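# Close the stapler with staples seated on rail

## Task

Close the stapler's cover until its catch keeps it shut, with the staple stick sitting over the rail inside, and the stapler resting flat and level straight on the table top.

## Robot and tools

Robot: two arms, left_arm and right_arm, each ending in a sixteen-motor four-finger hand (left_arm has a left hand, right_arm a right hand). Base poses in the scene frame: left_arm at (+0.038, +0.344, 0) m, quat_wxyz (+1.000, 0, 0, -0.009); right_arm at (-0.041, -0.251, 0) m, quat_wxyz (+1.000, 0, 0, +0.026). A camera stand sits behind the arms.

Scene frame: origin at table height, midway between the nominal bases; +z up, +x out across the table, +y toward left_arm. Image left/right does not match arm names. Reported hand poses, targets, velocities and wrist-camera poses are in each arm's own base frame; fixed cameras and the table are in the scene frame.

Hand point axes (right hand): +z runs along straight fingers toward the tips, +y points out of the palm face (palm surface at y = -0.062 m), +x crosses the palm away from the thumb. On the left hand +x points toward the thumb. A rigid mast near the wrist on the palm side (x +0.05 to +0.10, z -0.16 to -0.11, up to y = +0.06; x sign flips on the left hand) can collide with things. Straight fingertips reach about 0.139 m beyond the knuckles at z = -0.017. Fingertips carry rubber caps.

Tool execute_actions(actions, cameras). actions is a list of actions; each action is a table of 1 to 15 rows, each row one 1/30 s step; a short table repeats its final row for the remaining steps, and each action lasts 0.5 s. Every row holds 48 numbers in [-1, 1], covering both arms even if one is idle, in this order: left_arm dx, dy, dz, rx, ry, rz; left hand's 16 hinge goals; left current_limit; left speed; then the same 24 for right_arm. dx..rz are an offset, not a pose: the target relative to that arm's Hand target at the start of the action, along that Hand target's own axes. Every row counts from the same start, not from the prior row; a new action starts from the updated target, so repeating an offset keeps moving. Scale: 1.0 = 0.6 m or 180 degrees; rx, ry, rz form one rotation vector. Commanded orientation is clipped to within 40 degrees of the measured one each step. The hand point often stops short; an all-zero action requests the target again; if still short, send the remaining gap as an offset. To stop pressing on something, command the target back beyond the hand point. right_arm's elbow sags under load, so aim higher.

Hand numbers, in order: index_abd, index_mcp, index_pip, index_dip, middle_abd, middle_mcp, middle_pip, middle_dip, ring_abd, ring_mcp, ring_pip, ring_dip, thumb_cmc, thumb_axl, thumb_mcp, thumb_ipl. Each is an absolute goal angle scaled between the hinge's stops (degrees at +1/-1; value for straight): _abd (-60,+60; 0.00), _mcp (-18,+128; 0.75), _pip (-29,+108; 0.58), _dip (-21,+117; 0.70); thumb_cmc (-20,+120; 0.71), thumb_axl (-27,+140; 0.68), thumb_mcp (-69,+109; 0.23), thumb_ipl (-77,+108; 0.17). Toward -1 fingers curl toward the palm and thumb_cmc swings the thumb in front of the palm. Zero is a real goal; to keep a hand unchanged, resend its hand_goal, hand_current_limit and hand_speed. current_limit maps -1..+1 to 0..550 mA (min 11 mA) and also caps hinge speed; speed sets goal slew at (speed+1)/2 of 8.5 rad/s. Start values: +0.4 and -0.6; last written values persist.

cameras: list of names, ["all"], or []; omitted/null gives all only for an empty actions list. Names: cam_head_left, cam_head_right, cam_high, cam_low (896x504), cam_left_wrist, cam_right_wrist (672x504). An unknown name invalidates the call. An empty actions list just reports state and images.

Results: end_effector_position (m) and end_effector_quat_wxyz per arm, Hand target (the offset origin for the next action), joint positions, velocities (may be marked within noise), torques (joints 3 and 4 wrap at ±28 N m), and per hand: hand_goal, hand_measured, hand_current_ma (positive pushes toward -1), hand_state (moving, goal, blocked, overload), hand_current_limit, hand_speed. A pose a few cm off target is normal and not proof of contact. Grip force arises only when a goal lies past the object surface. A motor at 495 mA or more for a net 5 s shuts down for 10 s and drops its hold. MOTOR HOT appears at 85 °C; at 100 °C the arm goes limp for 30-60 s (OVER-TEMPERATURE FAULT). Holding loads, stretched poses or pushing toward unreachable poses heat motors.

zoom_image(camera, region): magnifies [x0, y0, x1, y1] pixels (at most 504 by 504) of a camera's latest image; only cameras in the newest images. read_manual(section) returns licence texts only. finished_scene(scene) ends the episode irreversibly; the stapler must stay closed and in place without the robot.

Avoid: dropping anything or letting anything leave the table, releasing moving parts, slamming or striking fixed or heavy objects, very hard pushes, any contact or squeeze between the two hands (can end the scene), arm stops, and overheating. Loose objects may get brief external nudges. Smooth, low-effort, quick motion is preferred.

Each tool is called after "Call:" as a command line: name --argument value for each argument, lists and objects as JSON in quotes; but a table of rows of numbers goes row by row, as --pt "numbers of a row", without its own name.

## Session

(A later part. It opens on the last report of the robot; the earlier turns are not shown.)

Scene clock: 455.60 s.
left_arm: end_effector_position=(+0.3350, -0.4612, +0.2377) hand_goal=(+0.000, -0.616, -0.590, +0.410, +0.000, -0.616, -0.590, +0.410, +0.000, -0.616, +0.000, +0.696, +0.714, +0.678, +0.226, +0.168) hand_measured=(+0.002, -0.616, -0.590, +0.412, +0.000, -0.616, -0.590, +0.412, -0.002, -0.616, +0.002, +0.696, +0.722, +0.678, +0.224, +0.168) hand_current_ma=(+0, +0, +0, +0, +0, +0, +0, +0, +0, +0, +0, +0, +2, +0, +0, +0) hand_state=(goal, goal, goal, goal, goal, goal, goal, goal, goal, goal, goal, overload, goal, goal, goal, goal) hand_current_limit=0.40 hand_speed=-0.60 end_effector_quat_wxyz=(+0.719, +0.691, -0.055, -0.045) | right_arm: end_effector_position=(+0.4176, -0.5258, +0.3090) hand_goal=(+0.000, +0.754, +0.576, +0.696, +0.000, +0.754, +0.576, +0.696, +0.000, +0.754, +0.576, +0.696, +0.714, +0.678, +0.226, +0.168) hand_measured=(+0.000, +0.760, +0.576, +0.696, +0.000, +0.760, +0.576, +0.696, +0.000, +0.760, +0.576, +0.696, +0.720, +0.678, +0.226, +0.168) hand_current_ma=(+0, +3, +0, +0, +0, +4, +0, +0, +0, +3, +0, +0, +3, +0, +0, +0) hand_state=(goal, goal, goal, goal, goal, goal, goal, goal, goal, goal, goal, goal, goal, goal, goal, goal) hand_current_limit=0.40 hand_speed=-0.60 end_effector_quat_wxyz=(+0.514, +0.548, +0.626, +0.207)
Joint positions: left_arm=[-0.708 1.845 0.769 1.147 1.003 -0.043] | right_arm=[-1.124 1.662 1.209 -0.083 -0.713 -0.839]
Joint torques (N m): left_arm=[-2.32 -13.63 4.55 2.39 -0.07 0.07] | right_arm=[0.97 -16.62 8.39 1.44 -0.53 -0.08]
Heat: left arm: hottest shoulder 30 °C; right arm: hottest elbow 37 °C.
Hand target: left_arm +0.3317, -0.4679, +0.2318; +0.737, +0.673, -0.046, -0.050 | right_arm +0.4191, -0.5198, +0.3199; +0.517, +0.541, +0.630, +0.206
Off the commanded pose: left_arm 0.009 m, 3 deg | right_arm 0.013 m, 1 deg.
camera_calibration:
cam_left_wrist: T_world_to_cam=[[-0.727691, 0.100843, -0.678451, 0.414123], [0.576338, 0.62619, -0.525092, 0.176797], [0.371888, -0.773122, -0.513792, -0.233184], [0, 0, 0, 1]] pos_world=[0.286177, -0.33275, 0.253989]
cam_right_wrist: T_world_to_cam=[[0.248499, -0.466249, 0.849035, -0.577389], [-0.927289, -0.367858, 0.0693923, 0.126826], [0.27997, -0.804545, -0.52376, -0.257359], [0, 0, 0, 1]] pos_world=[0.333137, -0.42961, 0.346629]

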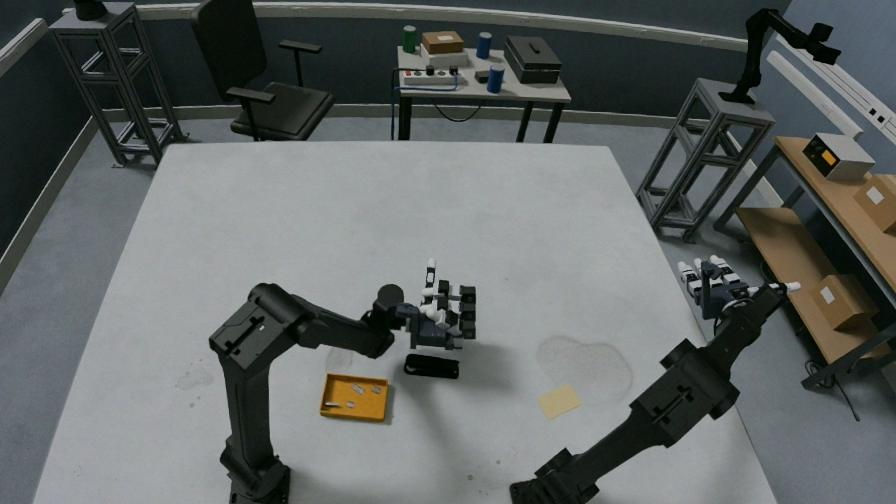

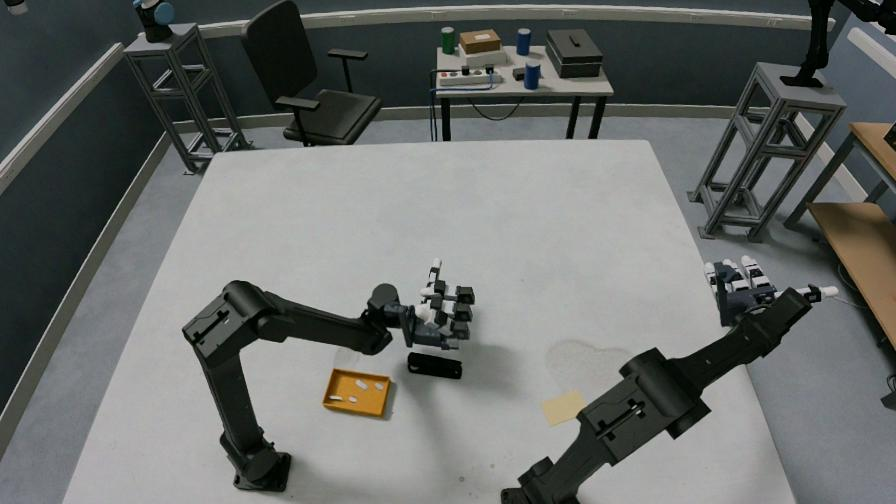

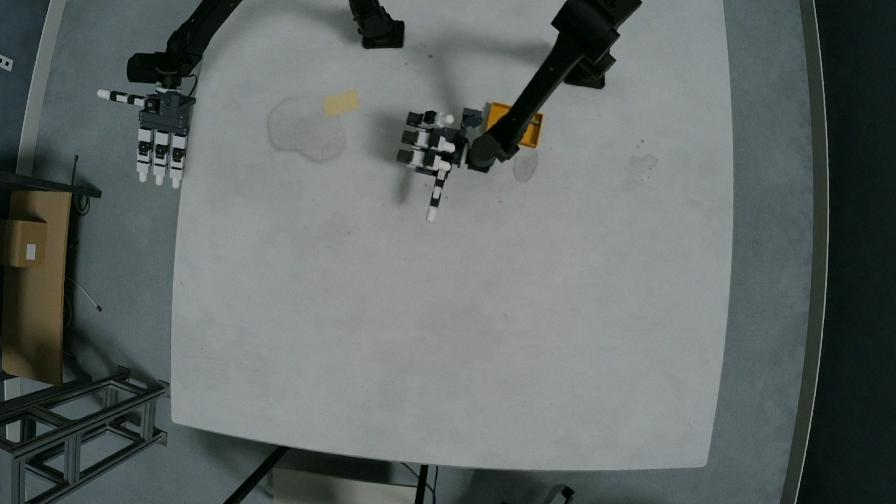

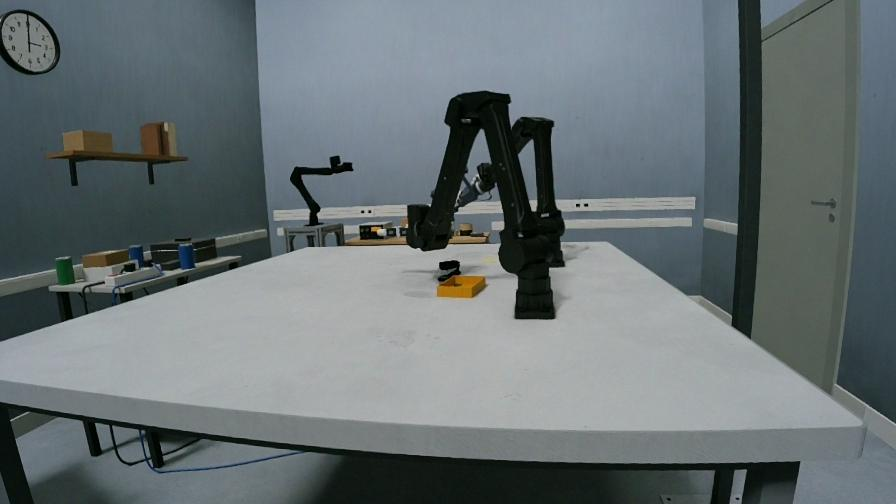

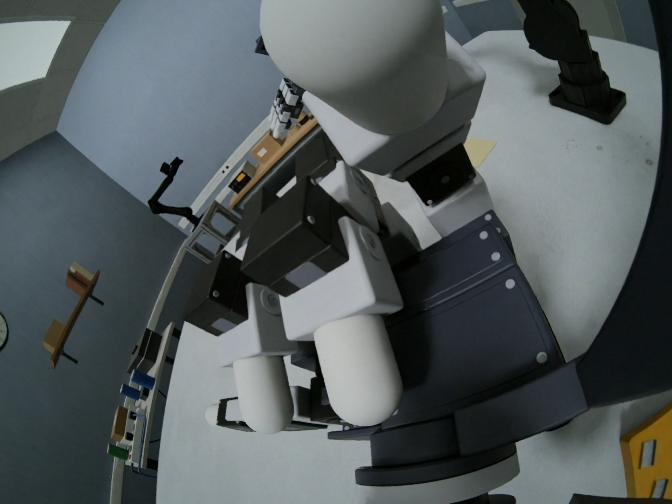

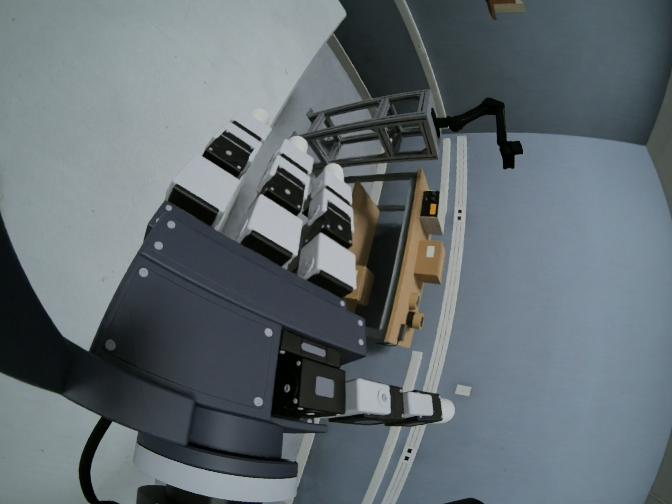

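Call:
execute_actions --actions '[[[0,0,0,0.139,0,0,0,-0.616,-0.59,0.41,0.0,-0.616,-0.59,0.41,0,-0.34,0.576,0.696,0.714,0.678,0.226,0.168,0.4,-0.6,0,0,0,0,0,0,0,0.754,0.576,0.696,0,0.754,0.576,0.696,0,0.754,0.576,0.696,0.714,0.678,0.226,0.168,0.4,-0.6]],[[0,0,0,0.139,0,0,0,-0.616,-0.59,0.41,0.0,-0.616,-0.59,0.41,0,-0.34,0.576,0.696,0.714,0.678,0.226,0.168,0.4,-0.6,0,0,0,0,0,0,0,0.754,0.576,0.696,0,0.754,0.576,0.696,0,0.754,0.576,0.696,0.714,0.678,0.226,0.168,0.4,-0.6]],[[-0.0383,-0.0446,0.0106,0,0,0,0,-0.616,-0.59,0.41,0.0,-0.616,-0.59,0.41,0,-0.34,0.576,0.696,0.714,0.678,0.226,0.168,0.4,-0.6,0,0,0,0,0,0,0,0.754,0.576,0.696,0,0.754,0.576,0.696,0,0.754,0.576,0.696,0.714,0.678,0.226,0.168,0.4,-0.6]],[[-0.0383,-0.0446,0.0106,0,0,0,0,-0.616,-0.59,0.41,0.0,-0.616,-0.59,0.41,0,-0.34,0.576,0.696,0.714,0.678,0.226,0.168,0.4,-0.6,0,0,0,0,0,0,0,0.754,0.576,0.696,0,0.754,0.576,0.696,0,0.754,0.576,0.696,0.714,0.678,0.226,0.168,0.4,-0.6]]]' --cameras '["cam_left_wrist","cam_low","cam_head_right","cam_high"]'

Call:
zoom_image --camera "cam_low" --region '[400, 200, 490, 290]'

Call:
zoom_image --camera "cam_head_right" --region '[370, 300, 530, 400]'

Scene clock: 497.40 s.
left_arm: end_effector_position=(+0.2868, -0.4320, +0.1742) hand_goal=(+0.000, -0.616, -0.590, +0.410, +0.000, -0.616, -0.590, +0.410, +0.000, -0.340, +0.576, +0.696, +0.714, +0.678, +0.226, +0.168) hand_measured=(+0.002, -0.614, -0.590, +0.412, +0.000, -0.614, -0.590, +0.412, -0.002, -0.332, +0.576, +0.696, +0.722, +0.678, +0.224, +0.168) hand_current_ma=(+0, +0, +0, +0, +0, +0, +0, +0, +0, +2, +0, +0, +2, +0, +0, +0) hand_state=(goal, goal, goal, goal, goal, goal, goal, goal, goal, goal, goal, overload, goal, goal, goal, goal) hand_current_limit=0.40 hand_speed=-0.60 end_effector_quat_wxyz=(+0.374, +0.925, -0.055, -0.041) | right_arm: end_effector_position=(+0.4176, -0.5258, +0.3090) hand_goal=(+0.000, +0.754, +0.576, +0.696, +0.000, +0.754, +0.576, +0.696, +0.000, +0.754, +0.576, +0.696, +0.714, +0.678, +0.226, +0.168) hand_measured=(+0.000, +0.760, +0.576, +0.696, +0.000, +0.760, +0.576, +0.696, +0.000, +0.760, +0.576, +0.696, +0.720, +0.678, +0.226, +0.168) hand_current_ma=(+0, +3, +0, +0, +0, +4, +0, +0, +0, +3, +0, +0, +3, +0, +0, +0) hand_state=(goal, goal, goal, goal, goal, goal, goal, goal, goal, goal, goal, goal, goal, goal, goal, goal) hand_current_limit=0.40 hand_speed=-0.60 end_effector_quat_wxyz=(+0.514, +0.548, +0.626, +0.207)
Joint positions: left_arm=[-0.707 1.414 0.836 -0.529 0.641 0.825] | right_arm=[-1.124 1.662 1.209 -0.083 -0.713 -0.839]
Joint torques (N m): left_arm=[-1.38 -12.63 7.17 1.8 0.72 0.23] | right_arm=[0.91 -16.62 8.36 1.46 -0.53 -0.08]
Heat: left arm: hottest shoulder 30 °C; right arm: hottest elbow 37 °C.
Hand target: left_arm +0.2900, -0.4332, +0.1848; +0.383, +0.921, -0.062, -0.026 | right_arm +0.4191, -0.5198, +0.3199; +0.517, +0.541, +0.630, +0.206
Off the commanded pose: left_arm 0.011 m, 2 deg | right_arm 0.013 m, 1 deg.
camera_calibration:
cam_left_wrist: T_world_to_cam=[[-0.689912, 0.589099, -0.420695, 0.488311], [0.58865, 0.794797, 0.147609, 0.105014], [0.421323, -0.145805, -0.895113, 0.0979476], [0, 0, 0, 1]] pos_world=[0.233807, -0.356848, 0.277603]
Images, in order (width x height): cam_head_right 896x504, cam_high 896x504, cam_low 896x504, cam_left_wrist 672x504.

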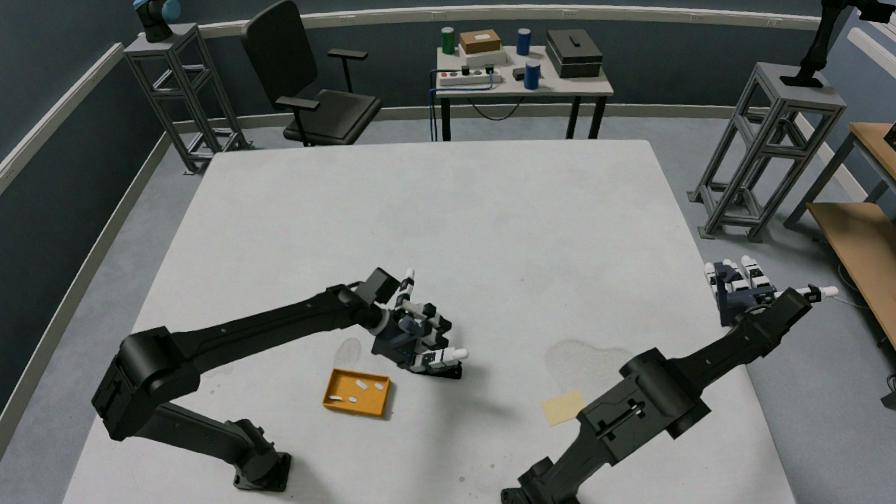

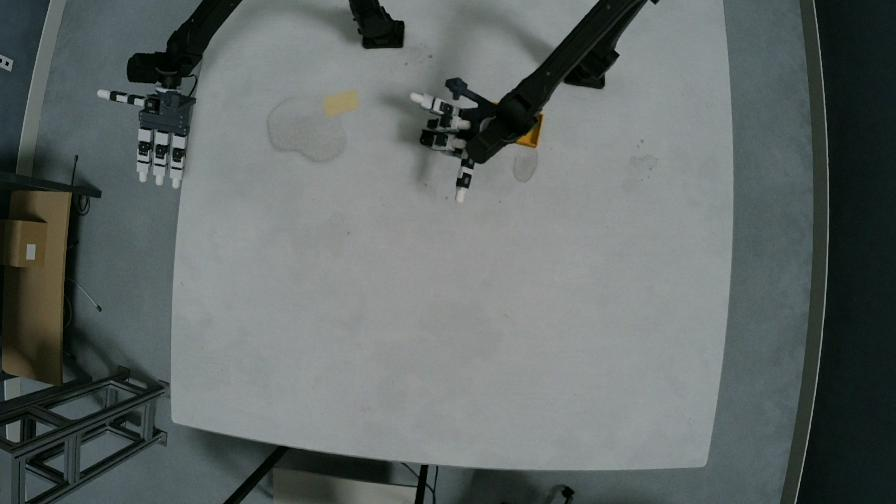

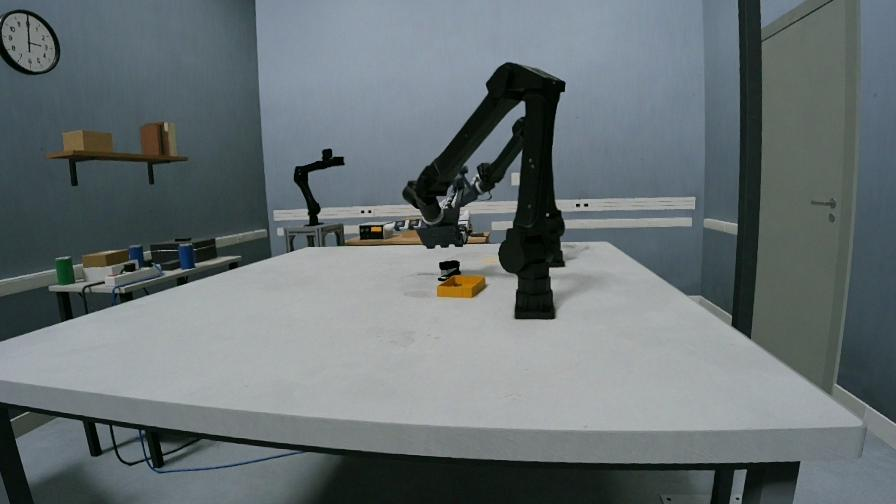

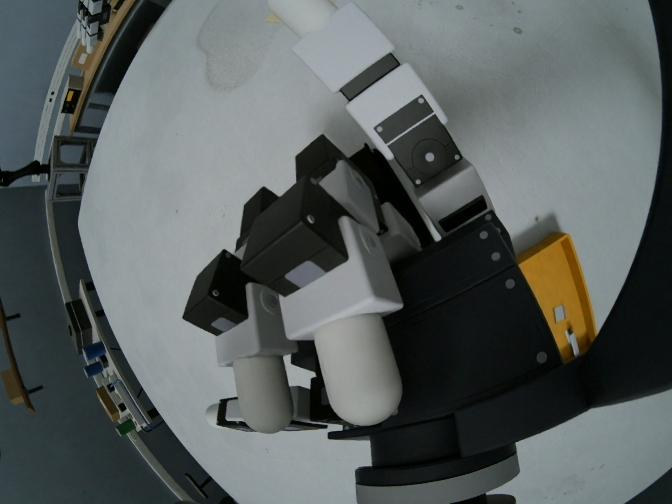

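Scaled by 5.600 from the camera's 896x504 image, which has a finer 1280x720 frame.

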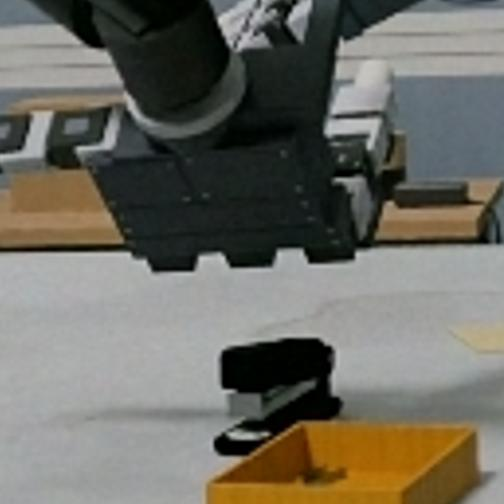

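Scaled by 3.150 from the camera's 896x504 image, which has a finer 1280x720 frame.

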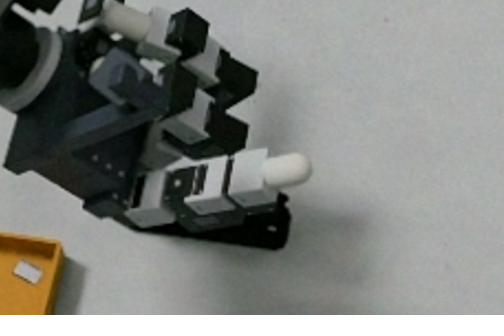

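Call:
execute_actions --actions '[[[0,0,0,0,0,0,0,-1,-0.15,0.555,0.0,-1,-0.15,0.555,0,-1,0.576,0.696,0.714,0.678,0.226,0.168,0.4,-0.6,0,0,0,0,0,0,0,0.754,0.576,0.696,0,0.754,0.576,0.696,0,0.754,0.576,0.696,0.714,0.678,0.226,0.168,0.4,-0.6]],[[0.0047,-0.0445,0.0122,0,0,0,0,-1,-0.15,0.555,0.0,-1,-0.15,0.555,0,-1,0.576,0.696,0.714,0.678,0.226,0.168,0.4,-0.6,0,0,0,0,0,0,0,0.754,0.576,0.696,0,0.754,0.576,0.696,0,0.754,0.576,0.696,0.714,0.678,0.226,0.168,0.4,-0.6]]]' --cameras '["cam_left_wrist","cam_low","cam_head_right"]'

Call:
zoom_image --camera "cam_low" --region '[400, 200, 490, 290]'

Call:
zoom_image --camera "cam_head_right" --region '[370, 300, 530, 400]'

Scene clock: 519.37 s.
left_arm: end_effector_position=(+0.2870, -0.4220, +0.1635) hand_goal=(+0.000, -1.000, -0.150, +0.556, +0.000, -1.000, -0.150, +0.556, +0.000, -1.000, +0.576, +0.696, +0.714, +0.678, +0.226, +0.168) hand_measured=(+0.002, -0.996, -0.156, +0.552, +0.000, -0.996, -0.154, +0.552, -0.002, -0.992, +0.576, +0.696, +0.722, +0.678, +0.224, +0.168) hand_current_ma=(+0, +1, -1, +0, +0, +1, -1, +0, +0, +3, +0, +0, +2, +0, +0, +0) hand_state=(goal, goal, goal, goal, goal, goal, goal, goal, goal, goal, goal, overload, goal, goal, goal, goal) hand_current_limit=0.40 hand_speed=-0.60 end_effector_quat_wxyz=(+0.381, +0.922, -0.063, -0.031) | right_arm: end_effector_position=(+0.4176, -0.5258, +0.3090) hand_goal=(+0.000, +0.754, +0.576, +0.696, +0.000, +0.754, +0.576, +0.696, +0.000, +0.754, +0.576, +0.696, +0.714, +0.678, +0.226, +0.168) hand_measured=(+0.000, +0.760, +0.576, +0.696, +0.000, +0.760, +0.576, +0.696, +0.000, +0.760, +0.576, +0.696, +0.720, +0.678, +0.226, +0.168) hand_current_ma=(+0, +3, +0, +0, +0, +4, +0, +0, +0, +3, +0, +0, +3, +0, +0, +0) hand_state=(goal, goal, goal, goal, goal, goal, goal, goal, goal, goal, goal, goal, goal, goal, goal, goal) hand_current_limit=0.40 hand_speed=-0.60 end_effector_quat_wxyz=(+0.514, +0.548, +0.626, +0.207)
Joint positions: left_arm=[-0.684 1.419 0.797 -0.479 0.654 0.862] | right_arm=[-1.124 1.662 1.209 -0.083 -0.713 -0.839]
Joint torques (N m): left_arm=[-0.5 -9.93 6.82 1.83 0.77 0.24] | right_arm=[0.97 -16.5 8.36 1.44 -0.53 -0.09]
Heat: left arm: hottest shoulder 30 °C; right arm: hottest elbow 38 °C.
Hand target: left_arm +0.2946, -0.4201, +0.1608; +0.383, +0.921, -0.062, -0.026 | right_arm +0.4191, -0.5198, +0.3199; +0.517, +0.541, +0.630, +0.206
Off the commanded pose: left_arm 0.008 m, 1 deg | right_arm 0.013 m, 1 deg.
camera_calibration:
cam_left_wrist: T_world_to_cam=[[-0.674785, 0.587955, -0.446065, 0.477308], [0.59233, 0.792006, 0.14789, 0.0962479], [0.440239, -0.164424, -0.882698, 0.0743906], [0, 0, 0, 1]] pos_world=[0.23232, -0.344633, 0.264341]
Images, in order (width x height): cam_head_right 896x504, cam_low 896x504, cam_left_wrist 672x504.

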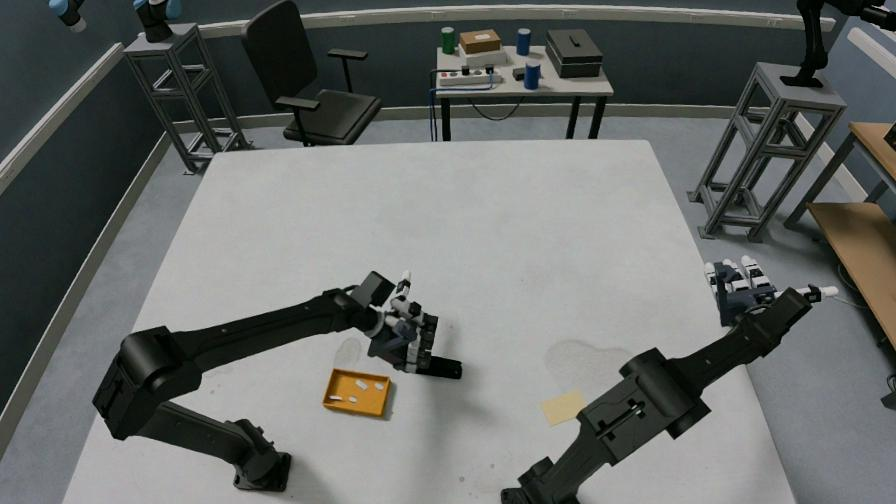

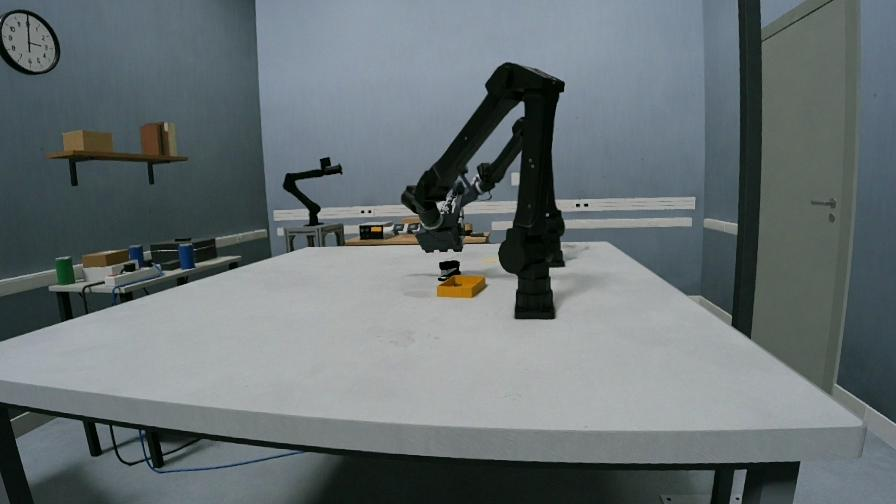

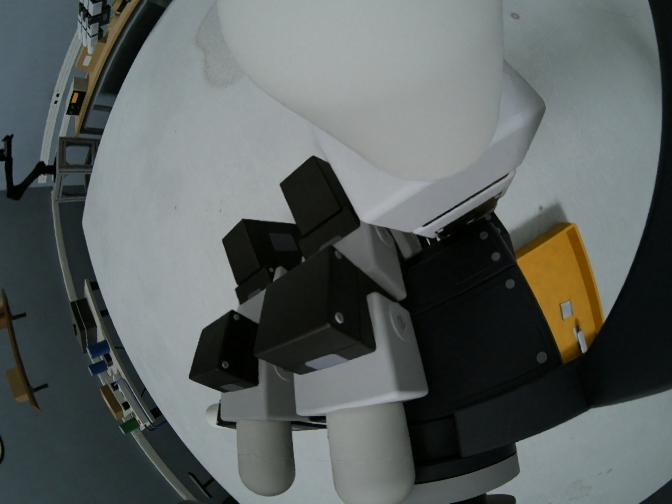

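Scaled by 5.600 from the camera's 896x504 image, which has a finer 1280x720 frame.

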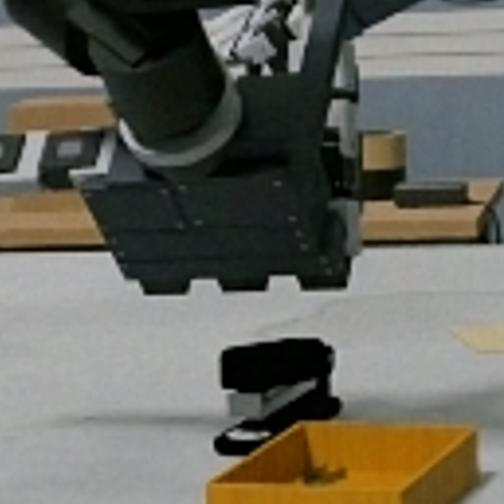

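Scaled by 3.150 from the camera's 896x504 image, which has a finer 1280x720 frame.

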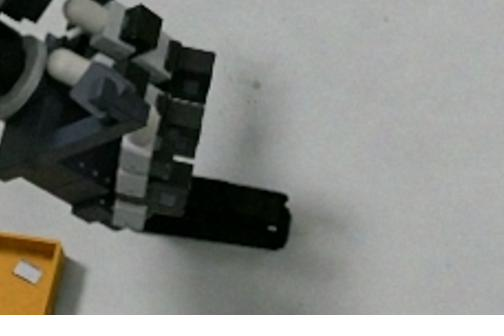

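Call:
execute_actions --actions '[[[0,-0.0206,0.0206,0,0,0,0,-1,-0.15,0.555,0.0,-1,-0.15,0.555,0,-1,0.576,0.696,0.714,0.678,0.226,0.168,0.4,-0.6,0,0,0,0,0,0,0,0.754,0.576,0.696,0,0.754,0.576,0.696,0,0.754,0.576,0.696,0.714,0.678,0.226,0.168,0.4,-0.6]],[[0,-0.0206,0.0206,0,0,0,0,-1,-0.15,0.555,0.0,-1,-0.15,0.555,0,-1,0.576,0.696,0.714,0.678,0.226,0.168,0.4,-0.6,0,0,0,0,0,0,0,0.754,0.576,0.696,0,0.754,0.576,0.696,0,0.754,0.576,0.696,0.714,0.678,0.226,0.168,0.4,-0.6]],[[0,-0.0118,0.0118,0,0,0,0,-1,-0.15,0.555,0.0,-1,-0.15,0.555,0,-1,0.576,0.696,0.714,0.678,0.226,0.168,0.4,-0.6,0,0,0,0,0,0,0,0.754,0.576,0.696,0,0.754,0.576,0.696,0,0.754,0.576,0.696,0.714,0.678,0.226,0.168,0.4,-0.6]]]' --cameras '["cam_low"]'

Call:
zoom_image --camera "cam_low" --region '[410, 220, 490, 290]'

Scene clock: 527.77 s.
left_arm: end_effector_position=(+0.2910, -0.4262, +0.1353) hand_goal=(+0.000, -1.000, -0.150, +0.556, +0.000, -1.000, -0.150, +0.556, +0.000, -1.000, +0.576, +0.696, +0.714, +0.678, +0.226, +0.168) hand_measured=(+0.002, -0.996, -0.156, +0.552, +0.000, -0.996, -0.154, +0.552, -0.002, -0.992, +0.576, +0.696, +0.722, +0.678, +0.224, +0.168) hand_current_ma=(+0, +0, -1, +0, +0, +1, -1, +0, +0, +2, +0, +0, +2, +0, +0, +0) hand_state=(goal, goal, goal, goal, goal, goal, goal, goal, goal, goal, goal, overload, goal, goal, goal, goal) hand_current_limit=0.40 hand_speed=-0.60 end_effector_quat_wxyz=(+0.394, +0.916, -0.071, -0.020) | right_arm: end_effector_position=(+0.4176, -0.5258, +0.3090) hand_goal=(+0.000, +0.754, +0.576, +0.696, +0.000, +0.754, +0.576, +0.696, +0.000, +0.754, +0.576, +0.696, +0.714, +0.678, +0.226, +0.168) hand_measured=(+0.000, +0.760, +0.576, +0.696, +0.000, +0.760, +0.576, +0.696, +0.000, +0.760, +0.576, +0.696, +0.720, +0.678, +0.226, +0.168) hand_current_ma=(+0, +3, +0, +0, +0, +4, +0, +0, +0, +3, +0, +0, +3, +0, +0, +0) hand_state=(goal, goal, goal, goal, goal, goal, goal, goal, goal, goal, goal, goal, goal, goal, goal, goal) hand_current_limit=0.40 hand_speed=-0.60 end_effector_quat_wxyz=(+0.514, +0.548, +0.626, +0.207)
Joint positions: left_arm=[-0.684 1.493 0.76 -0.33 0.663 0.864] | right_arm=[-1.124 1.662 1.209 -0.083 -0.713 -0.839]
Joint torques (N m): left_arm=[-0.44 -9 5.29 1.55 0.43 0.21] | right_arm=[0.97 -16.62 8.38 1.43 -0.53 -0.08]
Heat: left arm: hottest elbow 31 °C; right arm: hottest elbow 38 °C.
Hand target: left_arm +0.2948, -0.4203, +0.1159; +0.383, +0.921, -0.062, -0.026 | right_arm +0.4191, -0.5198, +0.3199; +0.517, +0.541, +0.630, +0.206
Off the commanded pose: left_arm 0.021 m, 2 deg | right_arm 0.013 m, 1 deg.
Images, in order (width x height): cam_low 896x504.

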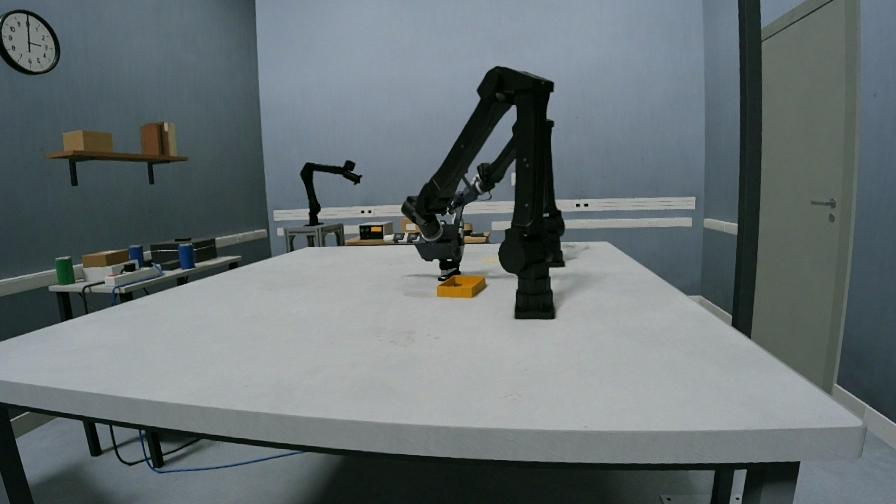

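Scaled by 6.300 from the camera's 896x504 image, which has a finer 1280x720 frame.

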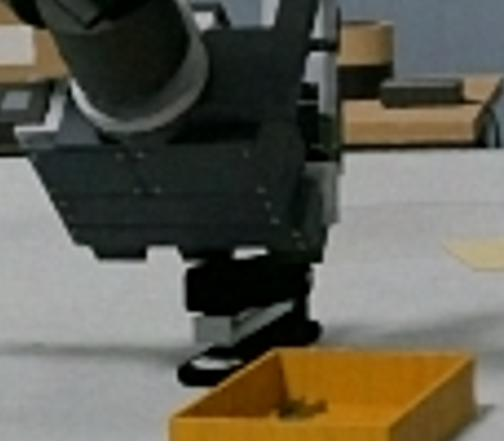

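Call:
execute_actions --actions '[[[0,-0.0177,0.0177,0,0,0,0,-1,-0.15,0.555,0.0,-1,-0.15,0.555,0,-1,0.576,0.696,0.714,0.678,0.226,0.168,0.4,-0.6,0,0,0,0,0,0,0,0.754,0.576,0.696,0,0.754,0.576,0.696,0,0.754,0.576,0.696,0.714,0.678,0.226,0.168,0.4,-0.6]],[[0,-0.0177,0.0177,0,0,0,0,-1,-0.15,0.555,0.0,-1,-0.15,0.555,0,-1,0.576,0.696,0.714,0.678,0.226,0.168,0.4,-0.6,0,0,0,0,0,0,0,0.754,0.576,0.696,0,0.754,0.576,0.696,0,0.754,0.576,0.696,0.714,0.678,0.226,0.168,0.4,-0.6]],[[0,-0.0177,0.0177,0,0,0,0,-1,-0.15,0.555,0.0,-1,-0.15,0.555,0,-1,0.576,0.696,0.714,0.678,0.226,0.168,0.4,-0.6,0,0,0,0,0,0,0,0.754,0.576,0.696,0,0.754,0.576,0.696,0,0.754,0.576,0.696,0.714,0.678,0.226,0.168,0.4,-0.6]]]' --cameras '["cam_low"]'

Call:
zoom_image --camera "cam_low" --region '[410, 220, 490, 290]'

Scene clock: 534.43 s.
left_arm: end_effector_position=(+0.2972, -0.4354, +0.1389) hand_goal=(+0.000, -1.000, -0.150, +0.556, +0.000, -1.000, -0.150, +0.556, +0.000, -1.000, +0.576, +0.696, +0.714, +0.678, +0.226, +0.168) hand_measured=(+0.002, -0.998, -0.156, +0.552, +0.000, -0.998, -0.154, +0.552, -0.002, -0.994, +0.576, +0.696, +0.722, +0.678, +0.224, +0.168) hand_current_ma=(+0, +0, -1, +0, +0, +0, -1, +0, +0, +2, +0, +0, +2, +0, +0, +0) hand_state=(goal, goal, goal, goal, goal, goal, goal, goal, goal, goal, goal, overload, goal, goal, goal, goal) hand_current_limit=0.40 hand_speed=-0.60 end_effector_quat_wxyz=(+0.430, +0.898, -0.092, +0.009) | right_arm: end_effector_position=(+0.4176, -0.5258, +0.3090) hand_goal=(+0.000, +0.754, +0.576, +0.696, +0.000, +0.754, +0.576, +0.696, +0.000, +0.754, +0.576, +0.696, +0.714, +0.678, +0.226, +0.168) hand_measured=(+0.000, +0.760, +0.576, +0.696, +0.000, +0.760, +0.576, +0.696, +0.000, +0.760, +0.576, +0.696, +0.720, +0.678, +0.226, +0.168) hand_current_ma=(+0, +3, +0, +0, +0, +4, +0, +0, +0, +3, +0, +0, +3, +0, +0, +0) hand_state=(goal, goal, goal, goal, goal, goal, goal, goal, goal, goal, goal, goal, goal, goal, goal, goal) hand_current_limit=0.40 hand_speed=-0.60 end_effector_quat_wxyz=(+0.514, +0.548, +0.626, +0.207)
Joint positions: left_arm=[-0.684 1.533 0.747 -0.173 0.694 0.864] | right_arm=[-1.124 1.662 1.209 -0.083 -0.713 -0.839]
Joint torques (N m): left_arm=[-0.44 -4.84 2.8 0.76 -0.77 0.21] | right_arm=[0.91 -16.56 8.36 1.44 -0.53 -0.08]
Heat: left arm: hottest shoulder 30 °C; right arm: hottest elbow 38 °C.
Hand target: left_arm +0.2947, -0.4204, +0.0708; +0.383, +0.921, -0.062, -0.026 | right_arm +0.4191, -0.5198, +0.3199; +0.517, +0.541, +0.630, +0.206
Off the commanded pose: left_arm 0.070 m, 8 deg | right_arm 0.013 m, 1 deg.
Images, in order (width x height): cam_low 896x504.

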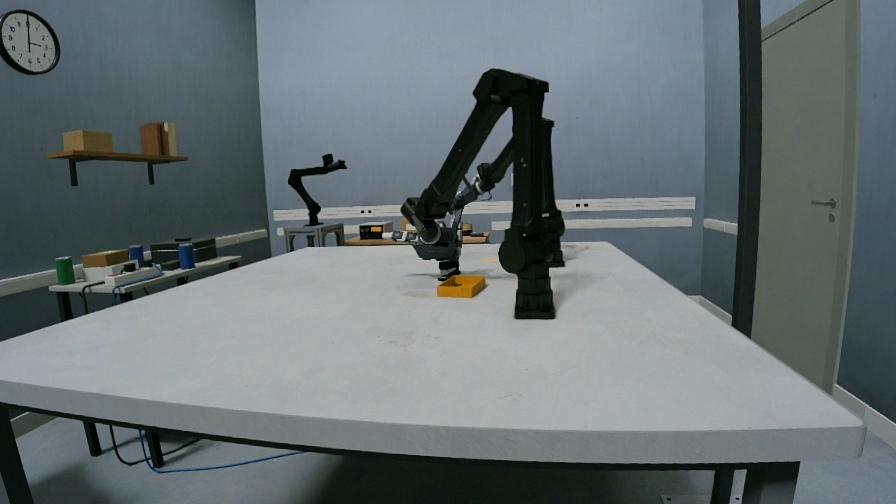

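Scaled by 6.300 from the camera's 896x504 image, which has a finer 1280x720 frame.

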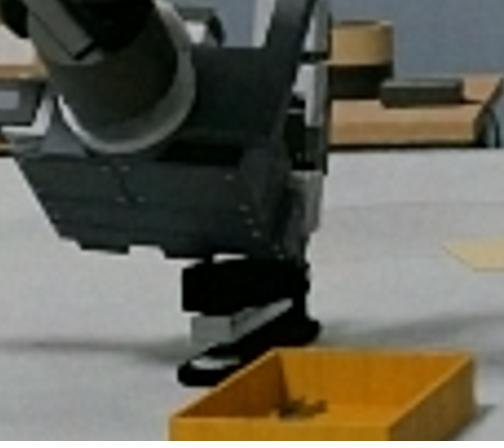

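Call:
zoom_image --camera "cam_low" --region '[430, 250, 470, 285]'

Scaled by 12.600 from the camera's 896x504 image, which has a finer 1280x720 frame.

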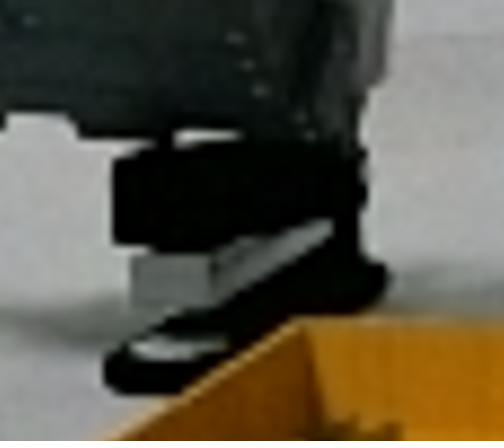

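Call:
execute_actions --actions '[[[0,0.04,-0.04,0,0,0,0,-1,-0.15,0.555,0.0,-1,-0.15,0.555,0,-1,0.576,0.696,0.714,0.678,0.226,0.168,0.4,-0.6,0,0,0,0,0,0,0,0.754,0.576,0.696,0,0.754,0.576,0.696,0,0.754,0.576,0.696,0.714,0.678,0.226,0.168,0.4,-0.6]],[[0,0.0628,-0.0628,0,0,0,0,-1,-0.15,0.555,0.0,-1,-0.15,0.555,0,-1,0.576,0.696,0.714,0.678,0.226,0.168,0.4,-0.6,0,0,0,0,0,0,0,0.754,0.576,0.696,0,0.754,0.576,0.696,0,0.754,0.576,0.696,0.714,0.678,0.226,0.168,0.4,-0.6]],[[0,0.0828,-0.0828,0.125,0,0,0,-1,-0.15,0.555,0.0,-0.5,-0.5,0.2,0,-0.34,0.576,0.696,0.714,0.678,0.226,0.168,0.4,-0.6,0,0,0,0,0,0,0,0.754,0.576,0.696,0,0.754,0.576,0.696,0,0.754,0.576,0.696,0.714,0.678,0.226,0.168,0.4,-0.6]],[[0,0,0,0.125,0,0,0,-1,-0.15,0.555,0.0,0.3,-1,-0.17,0,-0.34,0.576,0.696,0.714,0.678,0.226,0.168,0.4,-0.6,0,0,0,0,0,0,0,0.754,0.576,0.696,0,0.754,0.576,0.696,0,0.754,0.576,0.696,0.714,0.678,0.226,0.168,0.4,-0.6]],[[0,0,0,0,0,0,0,-1,-0.15,0.555,0.0,1,-1,-0.17,0,-0.34,0.576,0.696,0.714,0.678,0.226,0.168,0.4,-0.6,0,0,0,0,0,0,0,0.754,0.576,0.696,0,0.754,0.576,0.696,0,0.754,0.576,0.696,0.714,0.678,0.226,0.168,0.4,-0.6]]]' --cameras '["cam_left_wrist","cam_low","cam_head_right"]'

Call:
zoom_image --camera "cam_low" --region '[400, 200, 490, 290]'

Call:
zoom_image --camera "cam_head_right" --region '[370, 300, 530, 400]'

Scene clock: 564.13 s.
left_arm: end_effector_position=(+0.2888, -0.4089, +0.2166) hand_goal=(+0.000, -1.000, -0.150, +0.556, +0.000, +1.000, -1.000, -0.170, +0.000, -0.340, +0.576, +0.696, +0.714, +0.678, +0.226, +0.168) hand_measured=(+0.002, -0.996, -0.152, +0.554, +0.000, +0.994, -0.996, -0.168, -0.002, -0.328, +0.576, +0.696, +0.716, +0.678, +0.224, +0.168) hand_current_ma=(+0, +1, +0, +0, +0, -1, +1, +0, +0, +4, +0, +0, +0, +0, +0, +0) hand_state=(goal, goal, goal, goal, goal, goal, goal, goal, goal, goal, goal, overload, goal, goal, goal, goal) hand_current_limit=0.40 hand_speed=-0.60 end_effector_quat_wxyz=(-0.004, +0.998, -0.068, -0.007) | right_arm: end_effector_position=(+0.4176, -0.5258, +0.3090) hand_goal=(+0.000, +0.754, +0.576, +0.696, +0.000, +0.754, +0.576, +0.696, +0.000, +0.754, +0.576, +0.696, +0.714, +0.678, +0.226, +0.168) hand_measured=(+0.000, +0.760, +0.576, +0.696, +0.000, +0.760, +0.576, +0.696, +0.000, +0.760, +0.576, +0.696, +0.720, +0.678, +0.226, +0.168) hand_current_ma=(+0, +3, +0, +0, +0, +4, +0, +0, +0, +3, +0, +0, +3, +0, +0, +0) hand_state=(goal, goal, goal, goal, goal, goal, goal, goal, goal, goal, goal, goal, goal, goal, goal, goal) hand_current_limit=0.40 hand_speed=-0.60 end_effector_quat_wxyz=(+0.514, +0.548, +0.626, +0.207)
Joint positions: left_arm=[-0.855 1.467 1.338 -1.457 0.004 0.853] | right_arm=[-1.124 1.662 1.209 -0.083 -0.713 -0.839]
Joint torques (N m): left_arm=[-1.9 -11.81 10.52 -0.08 0.11 -0.01] | right_arm=[0.85 -16.56 8.38 1.44 -0.53 -0.08]
Heat: left arm: hottest shoulder 30 °C; right arm: hottest elbow 38 °C.
Hand target: left_arm +0.2947, -0.4198, +0.2282; +0.002, +0.998, -0.067, +0.000 | right_arm +0.4191, -0.5198, +0.3199; +0.517, +0.541, +0.630, +0.206
Off the commanded pose: left_arm 0.017 m, 1 deg | right_arm 0.013 m, 1 deg.
camera_calibration:
cam_left_wrist: T_world_to_cam=[[-0.648247, 0.760442, 0.0387928, 0.452342], [0.547879, 0.430452, 0.717314, -0.181336], [0.528777, 0.48625, -0.695669, 0.322581], [0, 0, 0, 1]] pos_world=[0.222006, -0.422778, 0.336937]
Images, in order (width x height): cam_head_right 896x504, cam_low 896x504, cam_left_wrist 672x504.

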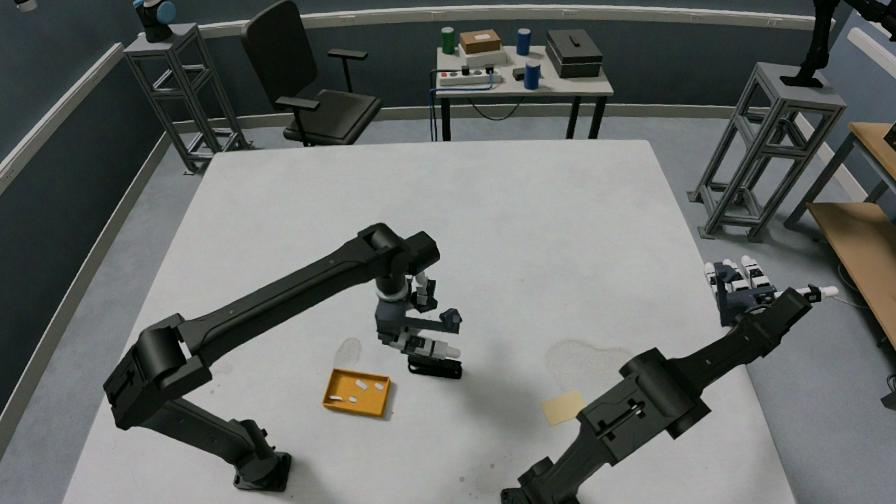

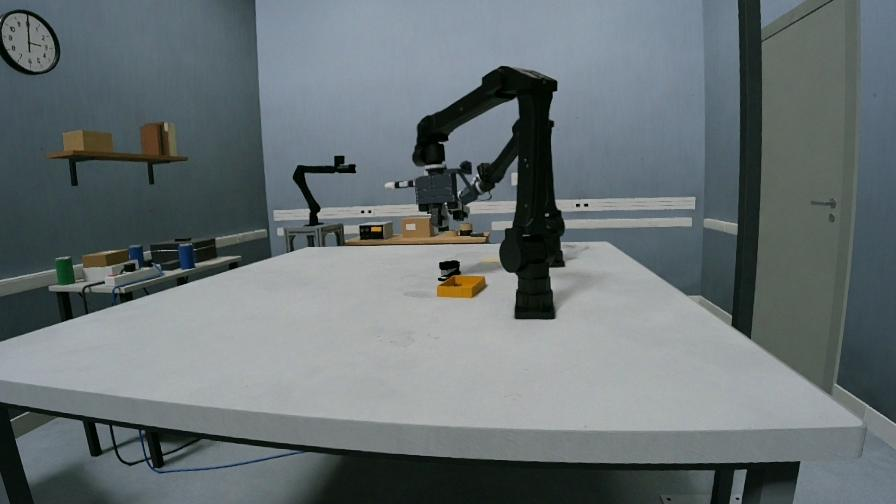

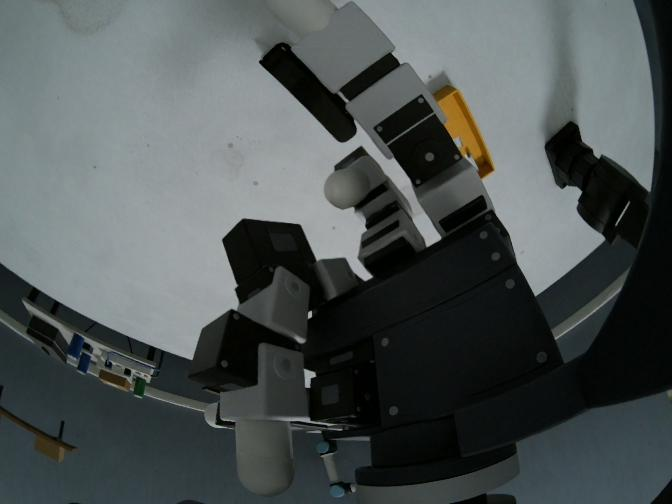

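Scaled by 5.600 from the camera's 896x504 image, which has a finer 1280x720 frame.

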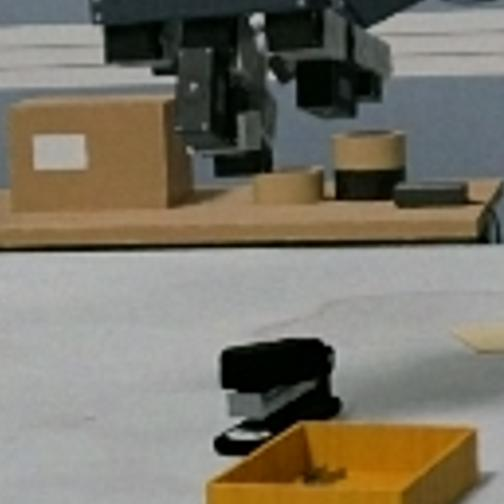

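Scaled by 3.150 from the camera's 896x504 image, which has a finer 1280x720 frame.

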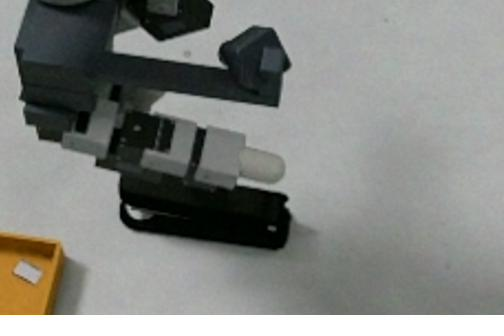

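Call:
zoom_image --camera "cam_left_wrist" --region '[230, 20, 430, 170]'

Scaled by 2.520 from the camera's 672x504 image, which has a finer 960x720 frame.

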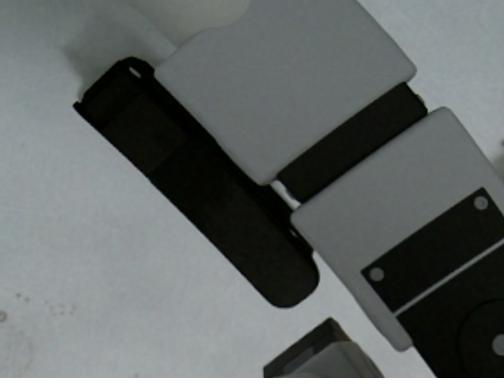

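Call:
execute_actions --actions '[[[0.0016,0.0252,0.065,0,0,0,0,-1,-0.15,0.555,0.0,1,-1,-0.17,0,-0.34,0.576,0.696,0.714,0.678,0.226,0.168,0.8,-0.6,0,0,0,0,0,0,0,0.754,0.576,0.696,0,0.754,0.576,0.696,0,0.754,0.576,0.696,0.714,0.678,0.226,0.168,0.4,-0.6]],[[0.0016,0.0252,0.065,0,0,0,0,-1,-0.15,0.555,0.0,1,-1,-0.17,0,-0.34,0.576,0.696,0.714,0.678,0.226,0.168,0.8,-0.6,0,0,0,0,0,0,0,0.754,0.576,0.696,0,0.754,0.576,0.696,0,0.754,0.576,0.696,0.714,0.678,0.226,0.168,0.4,-0.6]]]' --cameras '["cam_left_wrist","cam_low","cam_head_right"]'

Call:
zoom_image --camera "cam_low" --region '[410, 220, 490, 290]'

Call:
zoom_image --camera "cam_left_wrist" --region '[260, 50, 460, 200]'

Scene clock: 574.73 s.
left_arm: end_effector_position=(+0.2937, -0.4419, +0.1497) hand_goal=(+0.000, -1.000, -0.150, +0.556, +0.000, +1.000, -1.000, -0.170, +0.000, -0.340, +0.576, +0.696, +0.714, +0.678, +0.226, +0.168) hand_measured=(+0.002, -0.994, -0.152, +0.554, +0.000, +0.996, -0.996, -0.168, -0.002, -0.328, +0.576, +0.696, +0.716, +0.678, +0.224, +0.168) hand_current_ma=(+0, +1, +0, +0, +0, -1, +1, +0, +0, +4, +0, +0, +0, +0, +0, +0) hand_state=(goal, goal, goal, goal, goal, goal, goal, goal, goal, goal, goal, overload, goal, goal, goal, goal) hand_current_limit=0.80 hand_speed=-0.60 end_effector_quat_wxyz=(-0.003, +0.998, -0.066, -0.005) | right_arm: end_effector_position=(+0.4176, -0.5258, +0.3090) hand_goal=(+0.000, +0.754, +0.576, +0.696, +0.000, +0.754, +0.576, +0.696, +0.000, +0.754, +0.576, +0.696, +0.714, +0.678, +0.226, +0.168) hand_measured=(+0.000, +0.760, +0.576, +0.696, +0.000, +0.760, +0.576, +0.696, +0.000, +0.760, +0.576, +0.696, +0.720, +0.678, +0.226, +0.168) hand_current_ma=(+0, +3, +0, +0, +0, +4, +0, +0, +0, +3, +0, +0, +3, +0, +0, +0) hand_state=(goal, goal, goal, goal, goal, goal, goal, goal, goal, goal, goal, goal, goal, goal, goal, goal) hand_current_limit=0.40 hand_speed=-0.60 end_effector_quat_wxyz=(+0.514, +0.548, +0.626, +0.207)
Joint positions: left_arm=[-0.896 1.573 1.277 -1.286 0.003 0.807] | right_arm=[-1.124 1.662 1.209 -0.083 -0.713 -0.839]
Joint torques (N m): left_arm=[-2.14 -13.86 7.58 0.73 0.11 0] | right_arm=[0.85 -16.62 8.38 1.46 -0.53 -0.09]
Heat: left arm: hottest shoulder 30 °C; right arm: hottest elbow 38 °C.
Hand target: left_arm +0.2925, -0.4503, +0.1503; +0.002, +0.998, -0.068, +0.000 | right_arm +0.4191, -0.5198, +0.3199; +0.517, +0.541, +0.630, +0.206
Off the commanded pose: left_arm 0.009 m, 1 deg | right_arm 0.013 m, 1 deg.
camera_calibration:
cam_left_wrist: T_world_to_cam=[[-0.652459, 0.757078, 0.0336202, 0.483775], [0.542189, 0.43535, 0.71868, -0.118296], [0.52946, 0.487138, -0.694528, 0.289511], [0, 0, 0, 1]] pos_world=[0.226498, -0.455787, 0.269825]
Images, in order (width x height): cam_head_right 896x504, cam_low 896x504, cam_left_wrist 672x504.

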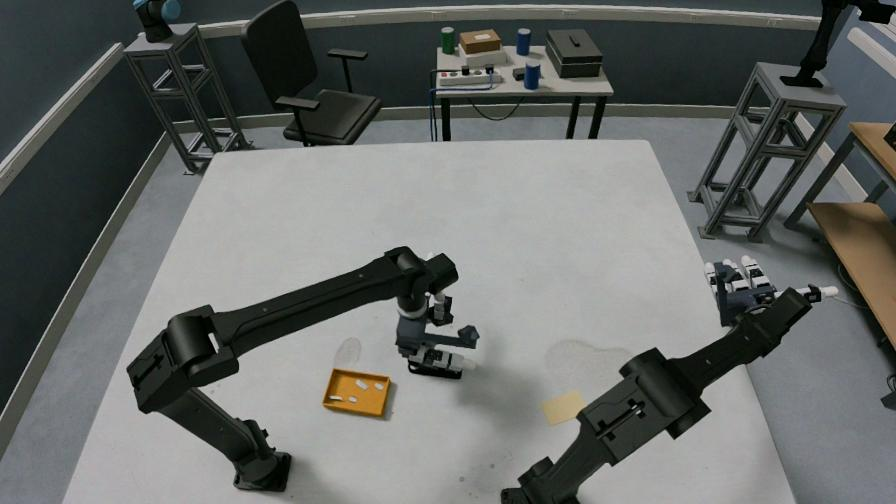

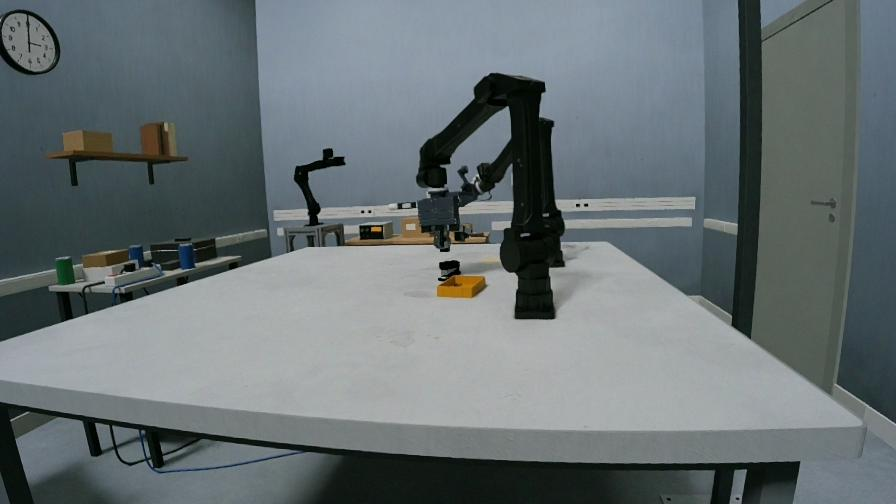

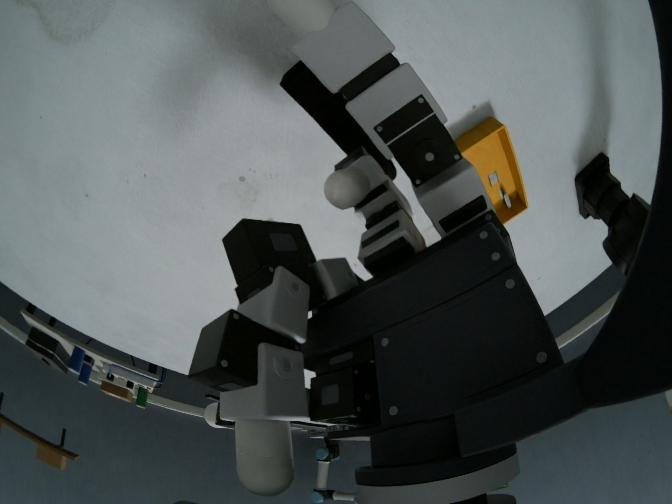

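Scaled by 6.300 from the camera's 896x504 image, which has a finer 1280x720 frame.

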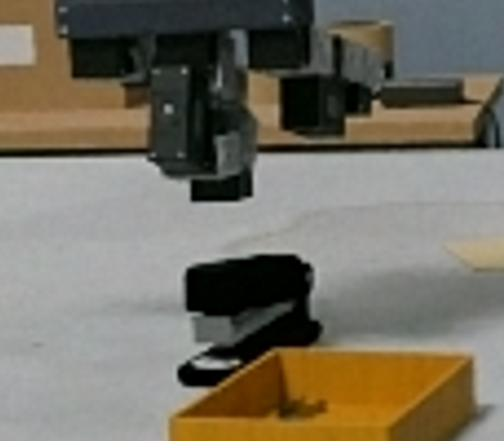

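Scaled by 2.520 from the camera's 672x504 image, which has a finer 960x720 frame.

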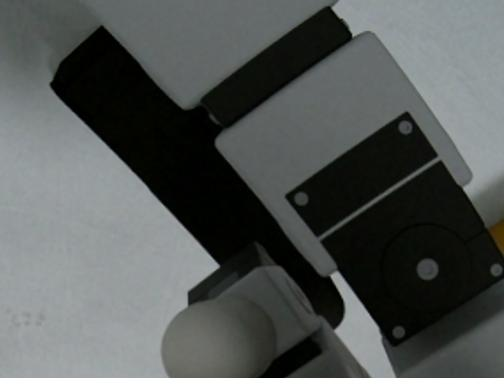

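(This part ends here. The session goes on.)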